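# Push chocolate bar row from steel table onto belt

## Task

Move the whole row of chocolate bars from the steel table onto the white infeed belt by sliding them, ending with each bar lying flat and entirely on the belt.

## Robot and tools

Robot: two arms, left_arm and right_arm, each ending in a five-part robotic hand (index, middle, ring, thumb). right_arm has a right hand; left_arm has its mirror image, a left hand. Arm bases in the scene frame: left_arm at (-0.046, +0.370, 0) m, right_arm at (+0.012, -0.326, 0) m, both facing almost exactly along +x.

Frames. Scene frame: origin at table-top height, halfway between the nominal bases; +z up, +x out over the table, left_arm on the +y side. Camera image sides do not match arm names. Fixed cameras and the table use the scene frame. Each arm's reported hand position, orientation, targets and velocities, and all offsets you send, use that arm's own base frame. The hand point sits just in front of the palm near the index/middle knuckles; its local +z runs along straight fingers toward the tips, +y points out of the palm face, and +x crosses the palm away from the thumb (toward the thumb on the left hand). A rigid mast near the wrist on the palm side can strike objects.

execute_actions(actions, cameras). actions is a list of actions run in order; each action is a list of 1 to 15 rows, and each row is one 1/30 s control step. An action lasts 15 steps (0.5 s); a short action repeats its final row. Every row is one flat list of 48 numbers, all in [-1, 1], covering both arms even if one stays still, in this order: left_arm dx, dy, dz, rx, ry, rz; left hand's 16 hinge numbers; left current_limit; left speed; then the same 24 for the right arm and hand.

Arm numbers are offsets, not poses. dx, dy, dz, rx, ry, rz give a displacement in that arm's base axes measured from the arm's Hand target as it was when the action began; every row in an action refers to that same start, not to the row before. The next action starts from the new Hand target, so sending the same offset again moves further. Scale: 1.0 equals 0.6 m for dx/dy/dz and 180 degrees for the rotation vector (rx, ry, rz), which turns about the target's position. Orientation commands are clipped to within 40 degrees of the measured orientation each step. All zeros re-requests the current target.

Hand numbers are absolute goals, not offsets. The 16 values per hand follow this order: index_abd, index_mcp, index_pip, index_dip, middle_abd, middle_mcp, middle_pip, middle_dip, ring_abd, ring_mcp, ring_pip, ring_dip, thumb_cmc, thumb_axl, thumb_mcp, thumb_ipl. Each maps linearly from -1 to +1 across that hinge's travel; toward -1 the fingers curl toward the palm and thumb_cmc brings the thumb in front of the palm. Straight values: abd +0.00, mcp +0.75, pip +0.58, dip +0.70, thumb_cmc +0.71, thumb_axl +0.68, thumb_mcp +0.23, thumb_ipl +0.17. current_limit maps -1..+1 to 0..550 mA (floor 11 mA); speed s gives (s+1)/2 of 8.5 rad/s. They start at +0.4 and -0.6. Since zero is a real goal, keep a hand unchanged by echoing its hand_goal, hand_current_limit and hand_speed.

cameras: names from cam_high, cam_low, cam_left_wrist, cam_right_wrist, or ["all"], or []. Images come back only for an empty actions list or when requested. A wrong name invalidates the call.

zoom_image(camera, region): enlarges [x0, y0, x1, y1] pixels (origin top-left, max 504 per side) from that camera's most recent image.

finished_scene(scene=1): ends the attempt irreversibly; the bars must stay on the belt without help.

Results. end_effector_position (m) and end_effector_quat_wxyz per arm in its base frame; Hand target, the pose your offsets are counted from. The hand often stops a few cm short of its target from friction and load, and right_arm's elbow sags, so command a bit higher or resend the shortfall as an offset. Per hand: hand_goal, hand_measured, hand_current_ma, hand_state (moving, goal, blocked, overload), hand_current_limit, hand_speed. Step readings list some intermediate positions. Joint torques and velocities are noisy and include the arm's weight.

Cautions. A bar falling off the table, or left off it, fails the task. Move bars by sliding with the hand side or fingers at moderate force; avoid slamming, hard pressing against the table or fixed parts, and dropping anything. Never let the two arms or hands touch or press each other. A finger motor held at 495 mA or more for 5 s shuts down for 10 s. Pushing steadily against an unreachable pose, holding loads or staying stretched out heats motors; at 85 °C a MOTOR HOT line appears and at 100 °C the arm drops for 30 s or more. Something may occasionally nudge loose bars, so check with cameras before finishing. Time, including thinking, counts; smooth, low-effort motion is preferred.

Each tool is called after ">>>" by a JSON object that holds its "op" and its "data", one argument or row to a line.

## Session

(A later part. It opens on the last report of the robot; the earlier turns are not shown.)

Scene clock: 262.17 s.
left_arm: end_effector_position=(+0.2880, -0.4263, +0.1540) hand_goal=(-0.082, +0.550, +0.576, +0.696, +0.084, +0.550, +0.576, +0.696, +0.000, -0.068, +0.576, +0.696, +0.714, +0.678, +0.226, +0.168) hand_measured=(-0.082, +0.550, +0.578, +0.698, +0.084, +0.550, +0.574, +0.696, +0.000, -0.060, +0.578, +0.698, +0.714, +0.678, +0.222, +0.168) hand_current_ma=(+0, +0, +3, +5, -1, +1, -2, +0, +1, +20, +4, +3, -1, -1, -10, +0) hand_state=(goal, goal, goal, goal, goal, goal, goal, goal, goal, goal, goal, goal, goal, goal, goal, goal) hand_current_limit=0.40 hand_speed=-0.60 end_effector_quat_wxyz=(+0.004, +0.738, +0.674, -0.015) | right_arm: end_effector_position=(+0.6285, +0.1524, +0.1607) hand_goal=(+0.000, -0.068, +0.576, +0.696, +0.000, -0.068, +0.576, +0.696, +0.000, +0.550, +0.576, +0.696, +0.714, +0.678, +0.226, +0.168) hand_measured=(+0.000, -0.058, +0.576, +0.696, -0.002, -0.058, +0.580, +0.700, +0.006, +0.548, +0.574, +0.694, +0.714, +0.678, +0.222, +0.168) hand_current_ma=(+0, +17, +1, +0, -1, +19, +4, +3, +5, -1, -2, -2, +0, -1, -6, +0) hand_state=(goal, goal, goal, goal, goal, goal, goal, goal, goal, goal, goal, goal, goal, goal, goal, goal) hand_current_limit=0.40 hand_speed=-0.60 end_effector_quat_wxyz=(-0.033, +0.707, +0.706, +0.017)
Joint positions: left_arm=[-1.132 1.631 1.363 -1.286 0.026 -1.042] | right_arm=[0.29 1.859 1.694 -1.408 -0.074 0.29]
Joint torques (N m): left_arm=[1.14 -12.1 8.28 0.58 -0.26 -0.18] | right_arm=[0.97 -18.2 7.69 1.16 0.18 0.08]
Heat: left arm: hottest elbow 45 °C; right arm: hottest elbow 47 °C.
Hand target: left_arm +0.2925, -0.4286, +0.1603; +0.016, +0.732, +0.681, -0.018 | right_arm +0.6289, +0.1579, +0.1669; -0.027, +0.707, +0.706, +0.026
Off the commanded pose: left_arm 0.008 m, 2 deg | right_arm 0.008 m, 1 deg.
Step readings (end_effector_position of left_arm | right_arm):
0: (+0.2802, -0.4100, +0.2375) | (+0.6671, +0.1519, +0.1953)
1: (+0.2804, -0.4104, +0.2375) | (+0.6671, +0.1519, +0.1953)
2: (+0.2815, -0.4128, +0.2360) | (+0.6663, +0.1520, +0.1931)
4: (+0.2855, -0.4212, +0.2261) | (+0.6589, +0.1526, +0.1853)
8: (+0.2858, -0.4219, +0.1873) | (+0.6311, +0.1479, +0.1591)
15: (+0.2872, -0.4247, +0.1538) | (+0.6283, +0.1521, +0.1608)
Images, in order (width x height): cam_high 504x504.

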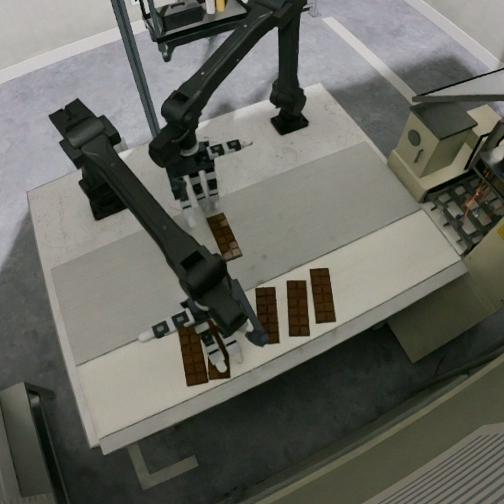

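>>> {"op": "execute_actions", "data": {
  "actions": [
    [[0.05,0,0.012,0,0,0,-0.083,0.549,0.576,0.696,0.083,0.549,0.576,0.696,0,-0.068,0.576,0.696,0.714,0.678,0.226,0.168,0.4,-0.6,0,0.083,-0.005,0,0,0,0,-0.068,0.576,0.696,0,-0.068,0.576,0.696,0,0.549,0.576,0.696,0.714,0.678,0.226,0.168,0.4,-0.6]]
  ],
  "cameras": ["cam_high"]
}}

>>> {"op": "zoom_image", "data": {
  "camera": "cam_high",
  "region": [160, 170, 280, 290]
}}

>>> {"op": "zoom_image", "data": {
  "camera": "cam_high",
  "region": [200, 250, 340, 390]
}}

Scene clock: 264.30 s.
left_arm: end_effector_position=(+0.3150, -0.4131, +0.1556) hand_goal=(-0.082, +0.550, +0.576, +0.696, +0.084, +0.550, +0.576, +0.696, +0.000, -0.068, +0.576, +0.696, +0.714, +0.678, +0.226, +0.168) hand_measured=(-0.082, +0.550, +0.578, +0.698, +0.084, +0.550, +0.574, +0.696, +0.000, -0.060, +0.578, +0.698, +0.714, +0.678, +0.222, +0.168) hand_current_ma=(+0, +0, +3, +5, -1, +1, -2, +0, +1, +20, +4, +3, -1, -1, -10, +0) hand_state=(goal, goal, goal, goal, goal, goal, goal, goal, goal, goal, goal, goal, goal, goal, goal, goal) hand_current_limit=0.40 hand_speed=-0.60 end_effector_quat_wxyz=(+0.005, +0.726, +0.687, -0.014) | right_arm: end_effector_position=(+0.6150, +0.1951, +0.1600) hand_goal=(+0.000, -0.068, +0.576, +0.696, +0.000, -0.068, +0.576, +0.696, +0.000, +0.550, +0.576, +0.696, +0.714, +0.678, +0.226, +0.168) hand_measured=(+0.000, -0.058, +0.576, +0.696, -0.002, -0.058, +0.580, +0.700, +0.034, +0.534, +0.566, +0.690, +0.714, +0.678, +0.222, +0.168) hand_current_ma=(+0, +17, +1, +0, -1, +19, +4, +3, +65, -29, -15, -8, +0, -1, -6, +0) hand_state=(goal, goal, goal, goal, goal, goal, goal, goal, blocked, goal, goal, goal, goal, goal, goal, goal) hand_current_limit=0.40 hand_speed=-0.60 end_effector_quat_wxyz=(-0.030, +0.708, +0.706, +0.013)
Joint positions: left_arm=[-1.073 1.638 1.376 -1.292 0.025 -1.018] | right_arm=[0.371 1.864 1.699 -1.406 -0.065 0.374]
Joint torques (N m): left_arm=[0.85 -10.99 11.28 -0.23 -0.14 0.12] | right_arm=[0.91 -15.44 11.45 0.99 -0.02 0.06]
Heat: left arm: hottest elbow 45 °C; right arm: hottest elbow 47 °C.
Hand target: left_arm +0.3225, -0.4287, +0.1676; +0.016, +0.732, +0.681, -0.018 | right_arm +0.6289, +0.2075, +0.1637; -0.027, +0.707, +0.706, +0.026
Off the commanded pose: left_arm 0.021 m, 2 deg | right_arm 0.019 m, 2 deg.
Step readings (end_effector_position of left_arm | right_arm):
0: (+0.2880, -0.4263, +0.1540) | (+0.6285, +0.1524, +0.1607)
1: (+0.2880, -0.4263, +0.1540) | (+0.6285, +0.1526, +0.1607)
2: (+0.2893, -0.4254, +0.1540) | (+0.6279, +0.1541, +0.1607)
4: (+0.2922, -0.4236, +0.1540) | (+0.6263, +0.1577, +0.1609)
8: (+0.3045, -0.4162, +0.1542) | (+0.6200, +0.1775, +0.1605)
15: (+0.3150, -0.4128, +0.1555) | (+0.6144, +0.1946, +0.1597)
Images, in order (width x height): cam_high 504x504.

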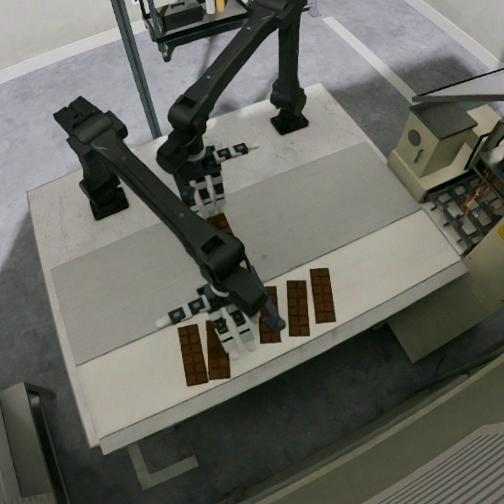

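Scaled by 4.200 from the camera's 504x504 image, which has a finer 720x720 frame.

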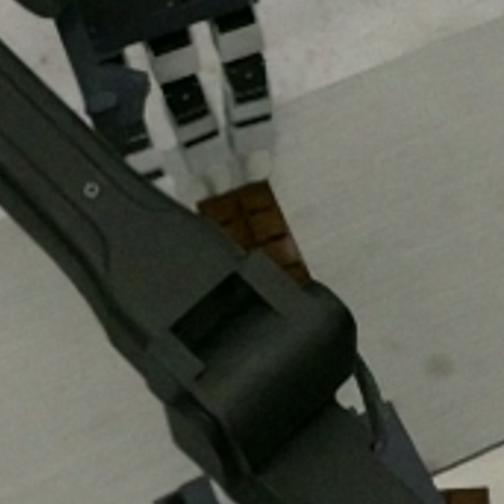

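Scaled by 3.600 from the camera's 504x504 image, which has a finer 720x720 frame.

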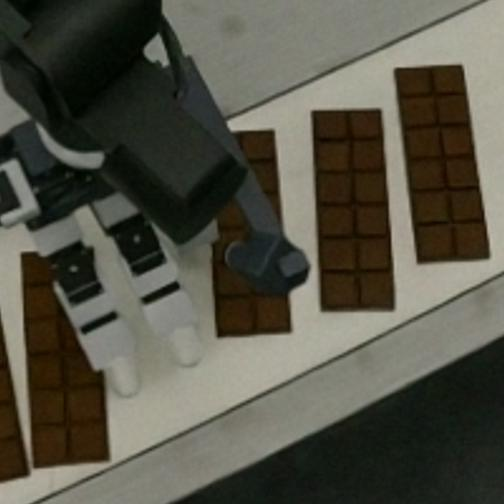

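>>> {"op": "execute_actions", "data": {
  "actions": [
    [[-0.04,0.1,0.08,0,0,0,-0.083,0.549,0.576,0.696,0.083,0.549,0.576,0.696,0,-0.068,0.576,0.696,0.714,0.678,0.226,0.168,0.4,-0.6,0,0,0,0,0,0,0,-0.068,0.576,0.696,0,-0.068,0.576,0.696,0,0.549,0.576,0.696,0.714,0.678,0.226,0.168,0.4,-0.6]],
    [[0,0,0,0,0,0,-0.083,0.549,0.576,0.696,0.083,0.549,0.576,0.696,0,-0.068,0.576,0.696,0.714,0.678,0.226,0.168,0.4,-0.6,0.035,0.05,-0.005,0,0,0,0,-0.068,0.576,0.696,0,-0.068,0.576,0.696,0,0.549,0.576,0.696,0.714,0.678,0.226,0.168,0.4,-0.6]]
  ],
  "cameras": ["cam_high"]
}}

>>> {"op": "zoom_image", "data": {
  "camera": "cam_high",
  "region": [200, 250, 340, 390]
}}

Scene clock: 267.33 s.
left_arm: end_effector_position=(+0.2953, -0.3702, +0.2186) hand_goal=(-0.082, +0.550, +0.576, +0.696, +0.084, +0.550, +0.576, +0.696, +0.000, -0.068, +0.576, +0.696, +0.714, +0.678, +0.226, +0.168) hand_measured=(-0.082, +0.550, +0.578, +0.698, +0.084, +0.550, +0.574, +0.696, +0.000, -0.060, +0.578, +0.698, +0.714, +0.678, +0.222, +0.168) hand_current_ma=(+0, +0, +3, +5, -1, +1, -2, +0, +1, +20, +4, +3, -1, -1, -10, +0) hand_state=(goal, goal, goal, goal, goal, goal, goal, goal, goal, goal, goal, goal, goal, goal, goal, goal) hand_current_limit=0.40 hand_speed=-0.60 end_effector_quat_wxyz=(+0.024, +0.729, +0.683, -0.019) | right_arm: end_effector_position=(+0.6396, +0.2215, +0.1633) hand_goal=(+0.000, -0.068, +0.576, +0.696, +0.000, -0.068, +0.576, +0.696, +0.000, +0.550, +0.576, +0.696, +0.714, +0.678, +0.226, +0.168) hand_measured=(+0.000, -0.058, +0.576, +0.696, -0.002, -0.058, +0.580, +0.700, +0.058, +0.566, +0.586, +0.702, +0.714, +0.678, +0.222, +0.168) hand_current_ma=(+0, +17, +1, +0, -1, +19, +4, +3, +134, +33, +16, +8, +0, -1, -6, +0) hand_state=(goal, goal, goal, goal, goal, goal, goal, goal, blocked, goal, goal, goal, goal, goal, goal, goal) hand_current_limit=0.40 hand_speed=-0.60 end_effector_quat_wxyz=(-0.026, +0.709, +0.705, +0.020)
Joint positions: left_arm=[-1.065 1.46 1.334 -1.389 0.026 -1.001] | right_arm=[0.398 1.942 1.821 -1.432 -0.063 0.404]
Joint torques (N m): left_arm=[1.49 -9.11 8.18 -0.16 -0.11 0.13] | right_arm=[1.55 -15.85 11.74 0.69 -0.12 0.07]
Heat: left arm: hottest elbow 45 °C; right arm: hottest elbow 46 °C.
Hand target: left_arm +0.2984, -0.3686, +0.2156; +0.016, +0.732, +0.681, -0.018 | right_arm +0.6499, +0.2377, +0.1607; -0.027, +0.707, +0.707, +0.026
Off the commanded pose: left_arm 0.005 m, 1 deg | right_arm 0.019 m, 1 deg.
Step readings (end_effector_position of left_arm | right_arm):
0: (+0.3150, -0.4131, +0.1556) | (+0.6149, +0.1951, +0.1600)
1: (+0.3149, -0.4130, +0.1556) | (+0.6149, +0.1951, +0.1600)
2: (+0.3140, -0.4115, +0.1563) | (+0.6149, +0.1951, +0.1600)
4: (+0.3104, -0.4047, +0.1601) | (+0.6149, +0.1951, +0.1600)
8: (+0.2997, -0.3822, +0.1852) | (+0.6149, +0.1951, +0.1600)
15: (+0.2953, -0.3706, +0.2194) | (+0.6149, +0.1951, +0.1600)
16: (+0.2951, -0.3704, +0.2194) | (+0.6153, +0.1952, +0.1603)
17: (+0.2951, -0.3704, +0.2188) | (+0.6165, +0.1960, +0.1604)
19: (+0.2953, -0.3701, +0.2186) | (+0.6232, +0.1989, +0.1623)
23: (+0.2953, -0.3702, +0.2186) | (+0.6356, +0.2111, +0.1638)
30: (+0.2953, -0.3702, +0.2186) | (+0.6392, +0.2214, +0.1630)
Images, in order (width x height): cam_high 504x504.

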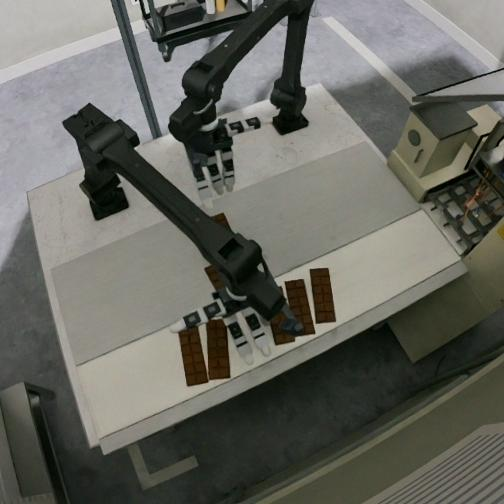

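Scaled by 3.600 from the camera's 504x504 image, which has a finer 720x720 frame.

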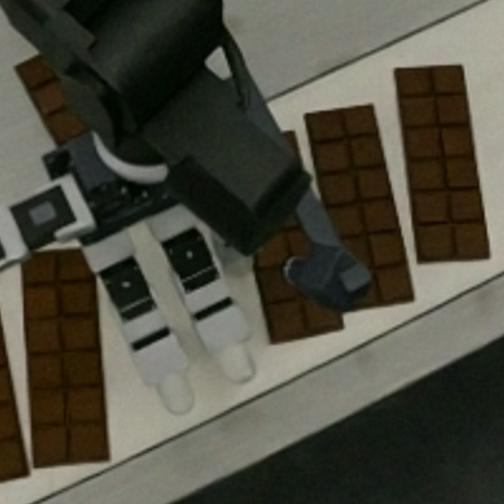

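>>> {"op": "execute_actions", "data": {
  "actions": [
    [[0,0,0,0,0,0,-0.083,0.549,0.576,0.696,0.083,0.549,0.576,0.696,0,-0.068,0.576,0.696,0.714,0.678,0.226,0.168,0.4,-0.6,0.02,0.033,-0.004,0,0,0,0,-0.068,0.576,0.696,0,-0.068,0.576,0.696,0,0.549,0.576,0.696,0.714,0.678,0.226,0.168,0.4,-0.6]]
  ],
  "cameras": ["cam_high"]
}}

>>> {"op": "zoom_image", "data": {
  "camera": "cam_high",
  "region": [210, 250, 350, 390]
}}

Scene clock: 270.23 s.
left_arm: end_effector_position=(+0.2953, -0.3702, +0.2186) hand_goal=(-0.082, +0.550, +0.576, +0.696, +0.084, +0.550, +0.576, +0.696, +0.000, -0.068, +0.576, +0.696, +0.714, +0.678, +0.226, +0.168) hand_measured=(-0.082, +0.550, +0.578, +0.698, +0.084, +0.550, +0.574, +0.696, +0.000, -0.060, +0.578, +0.698, +0.714, +0.678, +0.222, +0.168) hand_current_ma=(+0, +0, +3, +5, -1, +1, -2, +0, +1, +20, +4, +3, -1, -1, -10, +0) hand_state=(goal, goal, goal, goal, goal, goal, goal, goal, goal, goal, goal, goal, goal, goal, goal, goal) hand_current_limit=0.40 hand_speed=-0.60 end_effector_quat_wxyz=(+0.024, +0.729, +0.683, -0.019) | right_arm: end_effector_position=(+0.6506, +0.2321, +0.1650) hand_goal=(+0.000, -0.068, +0.576, +0.696, +0.000, -0.068, +0.576, +0.696, +0.000, +0.550, +0.576, +0.696, +0.714, +0.678, +0.226, +0.168) hand_measured=(+0.000, -0.058, +0.576, +0.696, -0.002, -0.058, +0.580, +0.700, +0.088, +0.590, +0.600, +0.708, +0.714, +0.678, +0.222, +0.168) hand_current_ma=(+0, +17, +1, +0, -1, +19, +4, +3, +231, +107, +49, +21, +0, -1, -6, +0) hand_state=(goal, goal, goal, goal, goal, goal, goal, goal, blocked, blocked, blocked, goal, goal, goal, goal, goal) hand_current_limit=0.40 hand_speed=-0.60 end_effector_quat_wxyz=(-0.024, +0.712, +0.701, +0.015)
Joint positions: left_arm=[-1.065 1.46 1.334 -1.389 0.026 -1.001] | right_arm=[0.41 1.99 1.9 -1.47 -0.056 0.426]
Joint torques (N m): left_arm=[1.44 -9.11 8.18 -0.16 -0.11 0.13] | right_arm=[2.02 -15.85 11.82 1.16 -0.36 0.09]
Heat: left arm: hottest elbow 45 °C; right arm: hottest elbow 46 °C.
Hand target: left_arm +0.2984, -0.3686, +0.2156; +0.016, +0.732, +0.681, -0.018 | right_arm +0.6618, +0.2576, +0.1583; -0.027, +0.707, +0.707, +0.026
Off the commanded pose: left_arm 0.005 m, 1 deg | right_arm 0.029 m, 2 deg.
Step readings (end_effector_position of left_arm | right_arm):
0: (+0.2953, -0.3702, +0.2186) | (+0.6396, +0.2215, +0.1633)
1: (+0.2953, -0.3702, +0.2186) | (+0.6398, +0.2216, +0.1637)
2: (+0.2953, -0.3702, +0.2186) | (+0.6402, +0.2219, +0.1637)
4: (+0.2953, -0.3702, +0.2186) | (+0.6430, +0.2234, +0.1640)
8: (+0.2953, -0.3702, +0.2186) | (+0.6491, +0.2293, +0.1650)
15: (+0.2953, -0.3702, +0.2186) | (+0.6506, +0.2322, +0.1652)
Images, in order (width x height): cam_high 504x504.

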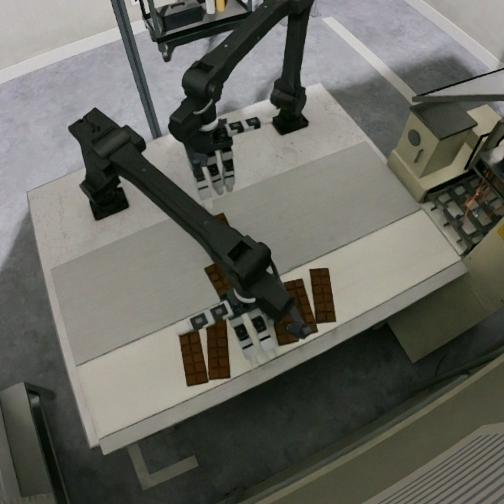

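Scaled by 3.600 from the camera's 504x504 image, which has a finer 720x720 frame.

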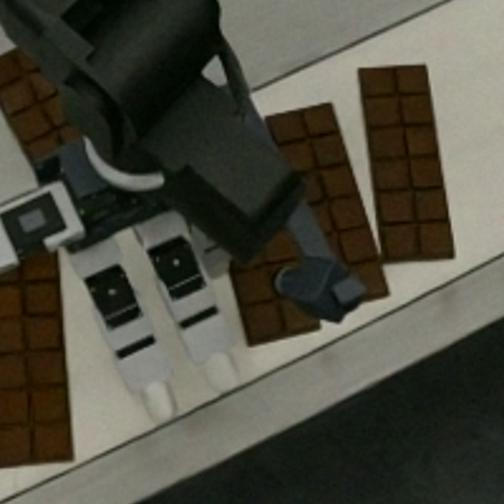

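>>> {"op": "execute_actions", "data": {
  "actions": [
    [[-0.03,0.2,0.02,0,0,0,-0.083,0.549,0.576,0.696,0.083,0.549,0.576,0.696,0,-0.068,0.576,0.696,0.714,0.678,0.226,0.168,0.4,-0.6,0,-0.06,0.01,0,0,0,0,-0.068,0.576,0.696,0,-0.068,0.576,0.696,0,0.549,0.576,0.696,0.714,0.678,0.226,0.168,0.4,-0.6],[-0.03,0.2,0.02,0,0,0,-0.083,0.549,0.576,0.696,0.083,0.549,0.576,0.696,0,-0.068,0.576,0.696,0.714,0.678,0.226,0.168,0.4,-0.6,0,-0.06,0.01,0,0,0,0,-0.068,0.576,0.696,0,-0.068,0.576,0.696,0,0.549,0.576,0.696,0.714,0.678,0.226,0.168,0.4,-0.6],[-0.03,0.2,0.02,0,0,0,-0.083,0.549,0.576,0.696,0.083,0.549,0.576,0.696,0,-0.068,0.576,0.696,0.714,0.678,0.226,0.168,0.4,-0.6,0,-0.06,0.01,0,0,0,0,-0.068,0.576,0.696,0,-0.068,0.576,0.696,0,0.549,0.576,0.696,0.714,0.678,0.226,0.168,0.4,-0.6],[-0.03,0.2,0.02,0,0,0,-0.083,0.549,0.576,0.696,0.083,0.549,0.576,0.696,0,-0.068,0.576,0.696,0.714,0.678,0.226,0.168,0.4,-0.6,0,-0.06,0.13,0,0,0,0,-0.068,0.576,0.696,0,-0.068,0.576,0.696,0,0.549,0.576,0.696,0.714,0.678,0.226,0.168,0.4,-0.6]],
    [[0,0,0,0,0,0,-0.083,0.549,0.576,0.696,0.083,0.549,0.576,0.696,0,-0.068,0.576,0.696,0.714,0.678,0.226,0.168,0.4,-0.6,-0.22,-0.04,0.03,0,0,0,0,-0.068,0.576,0.696,-0.083,0.549,0.576,0.696,0.083,0.549,0.576,0.696,0.714,0.678,0.226,0.168,0.4,-0.6]],
    [[0,0,0,0,0,0,-0.083,0.549,0.576,0.696,0.083,0.549,0.576,0.696,0,-0.068,0.576,0.696,0.714,0.678,0.226,0.168,0.4,-0.6,-0.22,-0.04,-0.02,0,0,0,0,-0.068,0.576,0.696,-0.083,0.549,0.576,0.696,0.083,0.549,0.576,0.696,0.714,0.678,0.226,0.168,0.4,-0.6]]
  ],
  "cameras": ["cam_high"]
}}

>>> {"op": "zoom_image", "data": {
  "camera": "cam_high",
  "region": [165, 230, 345, 410]
}}

>>> {"op": "zoom_image", "data": {
  "camera": "cam_high",
  "region": [150, 190, 270, 310]
}}

Scene clock: 276.60 s.
left_arm: end_effector_position=(+0.2789, -0.2509, +0.2295) hand_goal=(-0.082, +0.550, +0.576, +0.696, +0.084, +0.550, +0.576, +0.696, +0.000, -0.068, +0.576, +0.696, +0.714, +0.678, +0.226, +0.168) hand_measured=(-0.082, +0.550, +0.578, +0.698, +0.082, +0.550, +0.574, +0.696, +0.000, -0.060, +0.578, +0.698, +0.712, +0.678, +0.222, +0.168) hand_current_ma=(+0, +1, +3, +5, -1, +1, -2, +0, +0, +19, +4, +3, -1, -1, -11, +0) hand_state=(goal, goal, goal, goal, goal, goal, goal, goal, goal, goal, goal, goal, goal, goal, goal, goal) hand_current_limit=0.40 hand_speed=-0.60 end_effector_quat_wxyz=(+0.023, +0.730, +0.683, -0.018) | right_arm: end_effector_position=(+0.3964, +0.1694, +0.2405) hand_goal=(+0.000, -0.068, +0.576, +0.696, -0.082, +0.550, +0.576, +0.696, +0.084, +0.550, +0.576, +0.696, +0.714, +0.678, +0.226, +0.168) hand_measured=(+0.000, -0.060, +0.576, +0.696, -0.080, +0.550, +0.578, +0.698, +0.082, +0.550, +0.576, +0.698, +0.712, +0.678, +0.222, +0.168) hand_current_ma=(+0, +12, +1, +0, +2, +1, +1, +3, -2, +1, +0, +2, -1, -1, -6, +0) hand_state=(goal, goal, goal, goal, goal, goal, goal, goal, goal, goal, goal, goal, goal, goal, goal, goal) hand_current_limit=0.40 hand_speed=-0.60 end_effector_quat_wxyz=(-0.030, +0.706, +0.707, +0.019)
Joint positions: left_arm=[-0.93 1.17 1.096 -1.446 0.031 -0.866] | right_arm=[0.521 1.282 1.224 -1.491 -0.068 0.521]
Joint torques (N m): left_arm=[1.49 -5.54 8.03 -0.12 -0.1 0.13] | right_arm=[0.91 -8.76 8.25 1.01 0.23 0.09]
Heat: left arm: hottest elbow 44 °C; right arm: hottest elbow 46 °C.
Hand target: left_arm +0.2805, -0.2486, +0.2276; +0.016, +0.732, +0.681, -0.018 | right_arm +0.3979, +0.1736, +0.2424; -0.027, +0.707, +0.707, +0.026
Off the commanded pose: left_arm 0.003 m, 1 deg | right_arm 0.005 m, 1 deg.
Step readings (end_effector_position of left_arm | right_arm):
0: (+0.2953, -0.3702, +0.2186) | (+0.6506, +0.2321, +0.1650)
1: (+0.2952, -0.3694, +0.2177) | (+0.6506, +0.2321, +0.1650)
2: (+0.2954, -0.3645, +0.2153) | (+0.6507, +0.2319, +0.1650)
4: (+0.2882, -0.3400, +0.2052) | (+0.6509, +0.2311, +0.1649)
8: (+0.2776, -0.2737, +0.2002) | (+0.6456, +0.2239, +0.1716)
15: (+0.2794, -0.2488, +0.2296) | (+0.6510, +0.2211, +0.2031)
16: (+0.2792, -0.2491, +0.2299) | (+0.6510, +0.2212, +0.2049)
17: (+0.2791, -0.2495, +0.2299) | (+0.6472, +0.2198, +0.2057)
19: (+0.2789, -0.2500, +0.2295) | (+0.6261, +0.2123, +0.2023)
23: (+0.2789, -0.2505, +0.2295) | (+0.5634, +0.1934, +0.2066)
30: (+0.2789, -0.2508, +0.2295) | (+0.5305, +0.1938, +0.2589)
31: (+0.2789, -0.2508, +0.2295) | (+0.5288, +0.1943, +0.2617)
32: (+0.2789, -0.2508, +0.2295) | (+0.5230, +0.1942, +0.2605)
34: (+0.2789, -0.2509, +0.2295) | (+0.4971, +0.1879, +0.2472)
38: (+0.2789, -0.2509, +0.2295) | (+0.4267, +0.1699, +0.2183)
45: (+0.2789, -0.2509, +0.2295) | (+0.3977, +0.1721, +0.2392)
Images, in order (width x height): cam_high 504x504.

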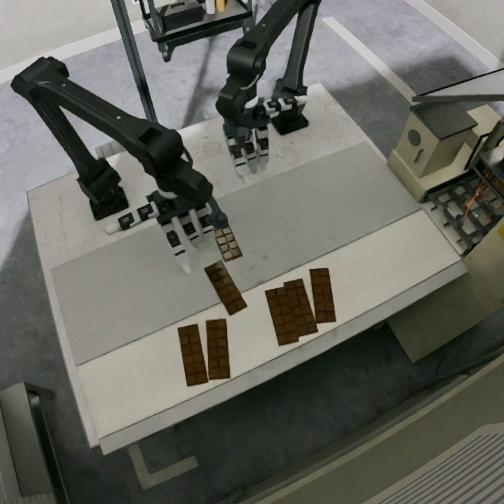

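Scaled by 2.800 from the camera's 504x504 image, which has a finer 720x720 frame.

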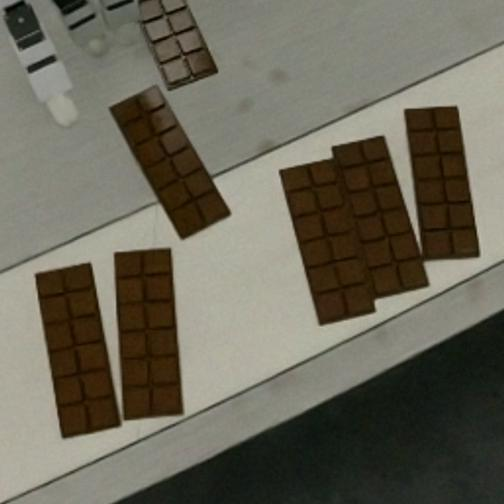

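Scaled by 4.200 from the camera's 504x504 image, which has a finer 720x720 frame.

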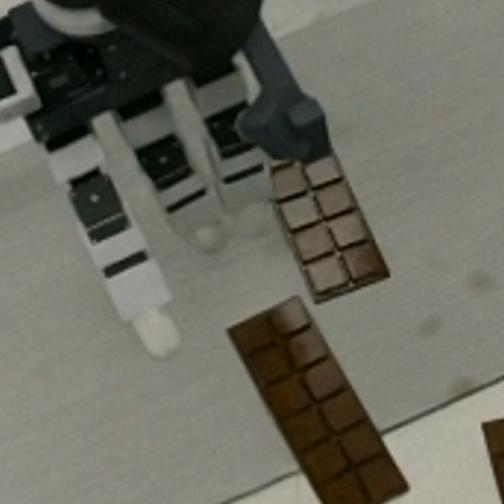

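>>> {"op": "execute_actions", "data": {
  "actions": [
    [[0,0,0,0,0,0,-0.083,0.549,0.576,0.696,0.083,0.549,0.576,0.696,0,-0.068,0.576,0.696,0.714,0.678,0.226,0.168,0.4,-0.6,-0.028,0.022,-0.122,0,0,0,0,-0.068,0.576,0.696,-0.083,0.549,0.576,0.696,0.083,0.549,0.576,0.696,0.714,0.678,0.226,0.168,0.4,-0.6]]
  ],
  "cameras": ["cam_high"]
}}

>>> {"op": "zoom_image", "data": {
  "camera": "cam_high",
  "region": [150, 210, 270, 330]
}}

Scene clock: 279.77 s.
left_arm: end_effector_position=(+0.2789, -0.2509, +0.2295) hand_goal=(-0.082, +0.550, +0.576, +0.696, +0.084, +0.550, +0.576, +0.696, +0.000, -0.068, +0.576, +0.696, +0.714, +0.678, +0.226, +0.168) hand_measured=(-0.082, +0.550, +0.578, +0.698, +0.082, +0.550, +0.574, +0.696, +0.000, -0.060, +0.578, +0.698, +0.712, +0.678, +0.222, +0.168) hand_current_ma=(+0, +1, +3, +5, -1, +1, -2, +0, +0, +19, +4, +3, -1, -1, -11, +0) hand_state=(goal, goal, goal, goal, goal, goal, goal, goal, goal, goal, goal, goal, goal, goal, goal, goal) hand_current_limit=0.40 hand_speed=-0.60 end_effector_quat_wxyz=(+0.023, +0.730, +0.683, -0.018) | right_arm: end_effector_position=(+0.3773, +0.1820, +0.1623) hand_goal=(+0.000, -0.068, +0.576, +0.696, -0.082, +0.550, +0.576, +0.696, +0.084, +0.550, +0.576, +0.696, +0.714, +0.678, +0.226, +0.168) hand_measured=(+0.000, -0.060, +0.576, +0.696, -0.080, +0.550, +0.578, +0.698, +0.082, +0.550, +0.576, +0.698, +0.712, +0.678, +0.222, +0.168) hand_current_ma=(+0, +11, +1, +0, +2, +0, +1, +3, -2, +0, +0, +2, -1, -1, -6, +0) hand_state=(goal, goal, goal, goal, goal, goal, goal, goal, goal, goal, goal, goal, goal, goal, goal, goal) hand_current_limit=0.40 hand_speed=-0.60 end_effector_quat_wxyz=(-0.031, +0.706, +0.708, +0.012)
Joint positions: left_arm=[-0.93 1.17 1.096 -1.446 0.031 -0.866] | right_arm=[0.58 1.298 1.032 -1.293 -0.065 0.577]
Joint torques (N m): left_arm=[1.49 -5.54 8.03 -0.1 -0.1 0.13] | right_arm=[0.79 -8.64 8.53 1.05 0.24 0.1]
Heat: left arm: hottest elbow 44 °C; right arm: hottest elbow 46 °C.
Hand target: left_arm +0.2805, -0.2486, +0.2276; +0.016, +0.732, +0.681, -0.018 | right_arm +0.3811, +0.1867, +0.1692; -0.027, +0.707, +0.706, +0.026
Off the commanded pose: left_arm 0.003 m, 1 deg | right_arm 0.009 m, 2 deg.
Step readings (end_effector_position of left_arm | right_arm):
0: (+0.2789, -0.2509, +0.2295) | (+0.3964, +0.1693, +0.2404)
1: (+0.2789, -0.2509, +0.2295) | (+0.3962, +0.1694, +0.2398)
2: (+0.2789, -0.2509, +0.2295) | (+0.3963, +0.1709, +0.2361)
4: (+0.2789, -0.2509, +0.2295) | (+0.3943, +0.1734, +0.2219)
8: (+0.2789, -0.2509, +0.2295) | (+0.3766, +0.1758, +0.1772)
15: (+0.2789, -0.2509, +0.2295) | (+0.3761, +0.1819, +0.1619)
Images, in order (width x height): cam_high 504x504.

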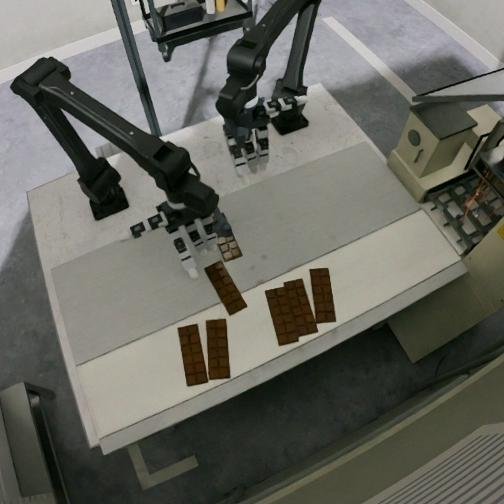

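Scaled by 4.200 from the camera's 504x504 image, which has a finer 720x720 frame.

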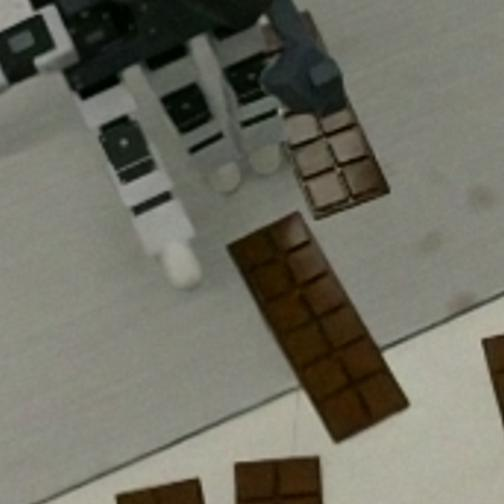

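>>> {"op": "execute_actions", "data": {
  "actions": [
    [[0,0,0,0,0,0,-0.083,0.549,0.576,0.696,0.083,0.549,0.576,0.696,0,-0.068,0.576,0.696,0.714,0.678,0.226,0.168,0.4,-0.6,0.06,-0.012,0.006,0,0,-0.028,0,-0.068,0.576,0.696,-0.083,0.549,0.576,0.696,0.083,0.549,0.576,0.696,0.714,0.678,0.226,0.168,0.4,-0.6]]
  ],
  "cameras": ["cam_high"]
}}

>>> {"op": "zoom_image", "data": {
  "camera": "cam_high",
  "region": [150, 210, 270, 330]
}}

Scene clock: 281.43 s.
left_arm: end_effector_position=(+0.2789, -0.2509, +0.2295) hand_goal=(-0.082, +0.550, +0.576, +0.696, +0.084, +0.550, +0.576, +0.696, +0.000, -0.068, +0.576, +0.696, +0.714, +0.678, +0.226, +0.168) hand_measured=(-0.082, +0.550, +0.578, +0.698, +0.082, +0.550, +0.574, +0.696, +0.000, -0.060, +0.578, +0.698, +0.712, +0.678, +0.222, +0.168) hand_current_ma=(+0, +1, +3, +5, -1, +1, -2, +0, +0, +19, +4, +3, -1, -1, -11, +0) hand_state=(goal, goal, goal, goal, goal, goal, goal, goal, goal, goal, goal, goal, goal, goal, goal, goal) hand_current_limit=0.40 hand_speed=-0.60 end_effector_quat_wxyz=(+0.023, +0.730, +0.683, -0.018) | right_arm: end_effector_position=(+0.3981, +0.1727, +0.1550) hand_goal=(+0.000, -0.068, +0.576, +0.696, -0.082, +0.550, +0.576, +0.696, +0.084, +0.550, +0.576, +0.696, +0.714, +0.678, +0.226, +0.168) hand_measured=(+0.000, -0.060, +0.576, +0.696, -0.082, +0.552, +0.578, +0.698, +0.082, +0.552, +0.578, +0.698, +0.712, +0.678, +0.222, +0.168) hand_current_ma=(+0, +12, +1, +0, +0, +3, +3, +3, -2, +3, +2, +2, -1, -1, -6, +0) hand_state=(goal, goal, goal, goal, goal, goal, goal, goal, goal, goal, goal, goal, goal, goal, goal, goal) hand_current_limit=0.40 hand_speed=-0.60 end_effector_quat_wxyz=(-0.031, +0.732, +0.681, +0.003)
Joint positions: left_arm=[-0.93 1.17 1.096 -1.446 0.031 -0.866] | right_arm=[0.541 1.36 1.072 -1.29 -0.062 0.613]
Joint torques (N m): left_arm=[1.49 -5.6 8.05 -0.1 -0.1 0.13] | right_arm=[-0.56 -8.41 11.69 0.83 0.17 0.08]
Heat: left arm: hottest elbow 44 °C; right arm: hottest elbow 46 °C.
Hand target: left_arm +0.2805, -0.2486, +0.2276; +0.016, +0.732, +0.681, -0.018 | right_arm +0.4171, +0.1795, +0.1727; -0.026, +0.737, +0.675, +0.027
Off the commanded pose: left_arm 0.003 m, 1 deg | right_arm 0.027 m, 3 deg.
Step readings (end_effector_position of left_arm | right_arm):
0: (+0.2789, -0.2509, +0.2295) | (+0.3773, +0.1820, +0.1623)
1: (+0.2789, -0.2509, +0.2295) | (+0.3773, +0.1820, +0.1623)
2: (+0.2789, -0.2509, +0.2295) | (+0.3774, +0.1817, +0.1618)
4: (+0.2789, -0.2509, +0.2295) | (+0.3791, +0.1798, +0.1595)
8: (+0.2789, -0.2509, +0.2295) | (+0.3896, +0.1748, +0.1546)
15: (+0.2789, -0.2509, +0.2295) | (+0.3980, +0.1729, +0.1550)
Images, in order (width x height): cam_high 504x504.

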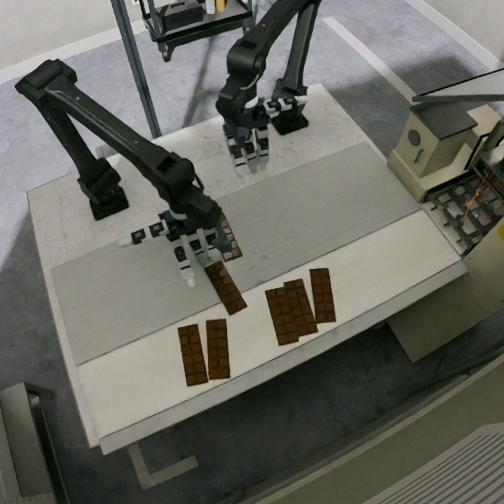

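Scaled by 4.200 from the camera's 504x504 image, which has a finer 720x720 frame.

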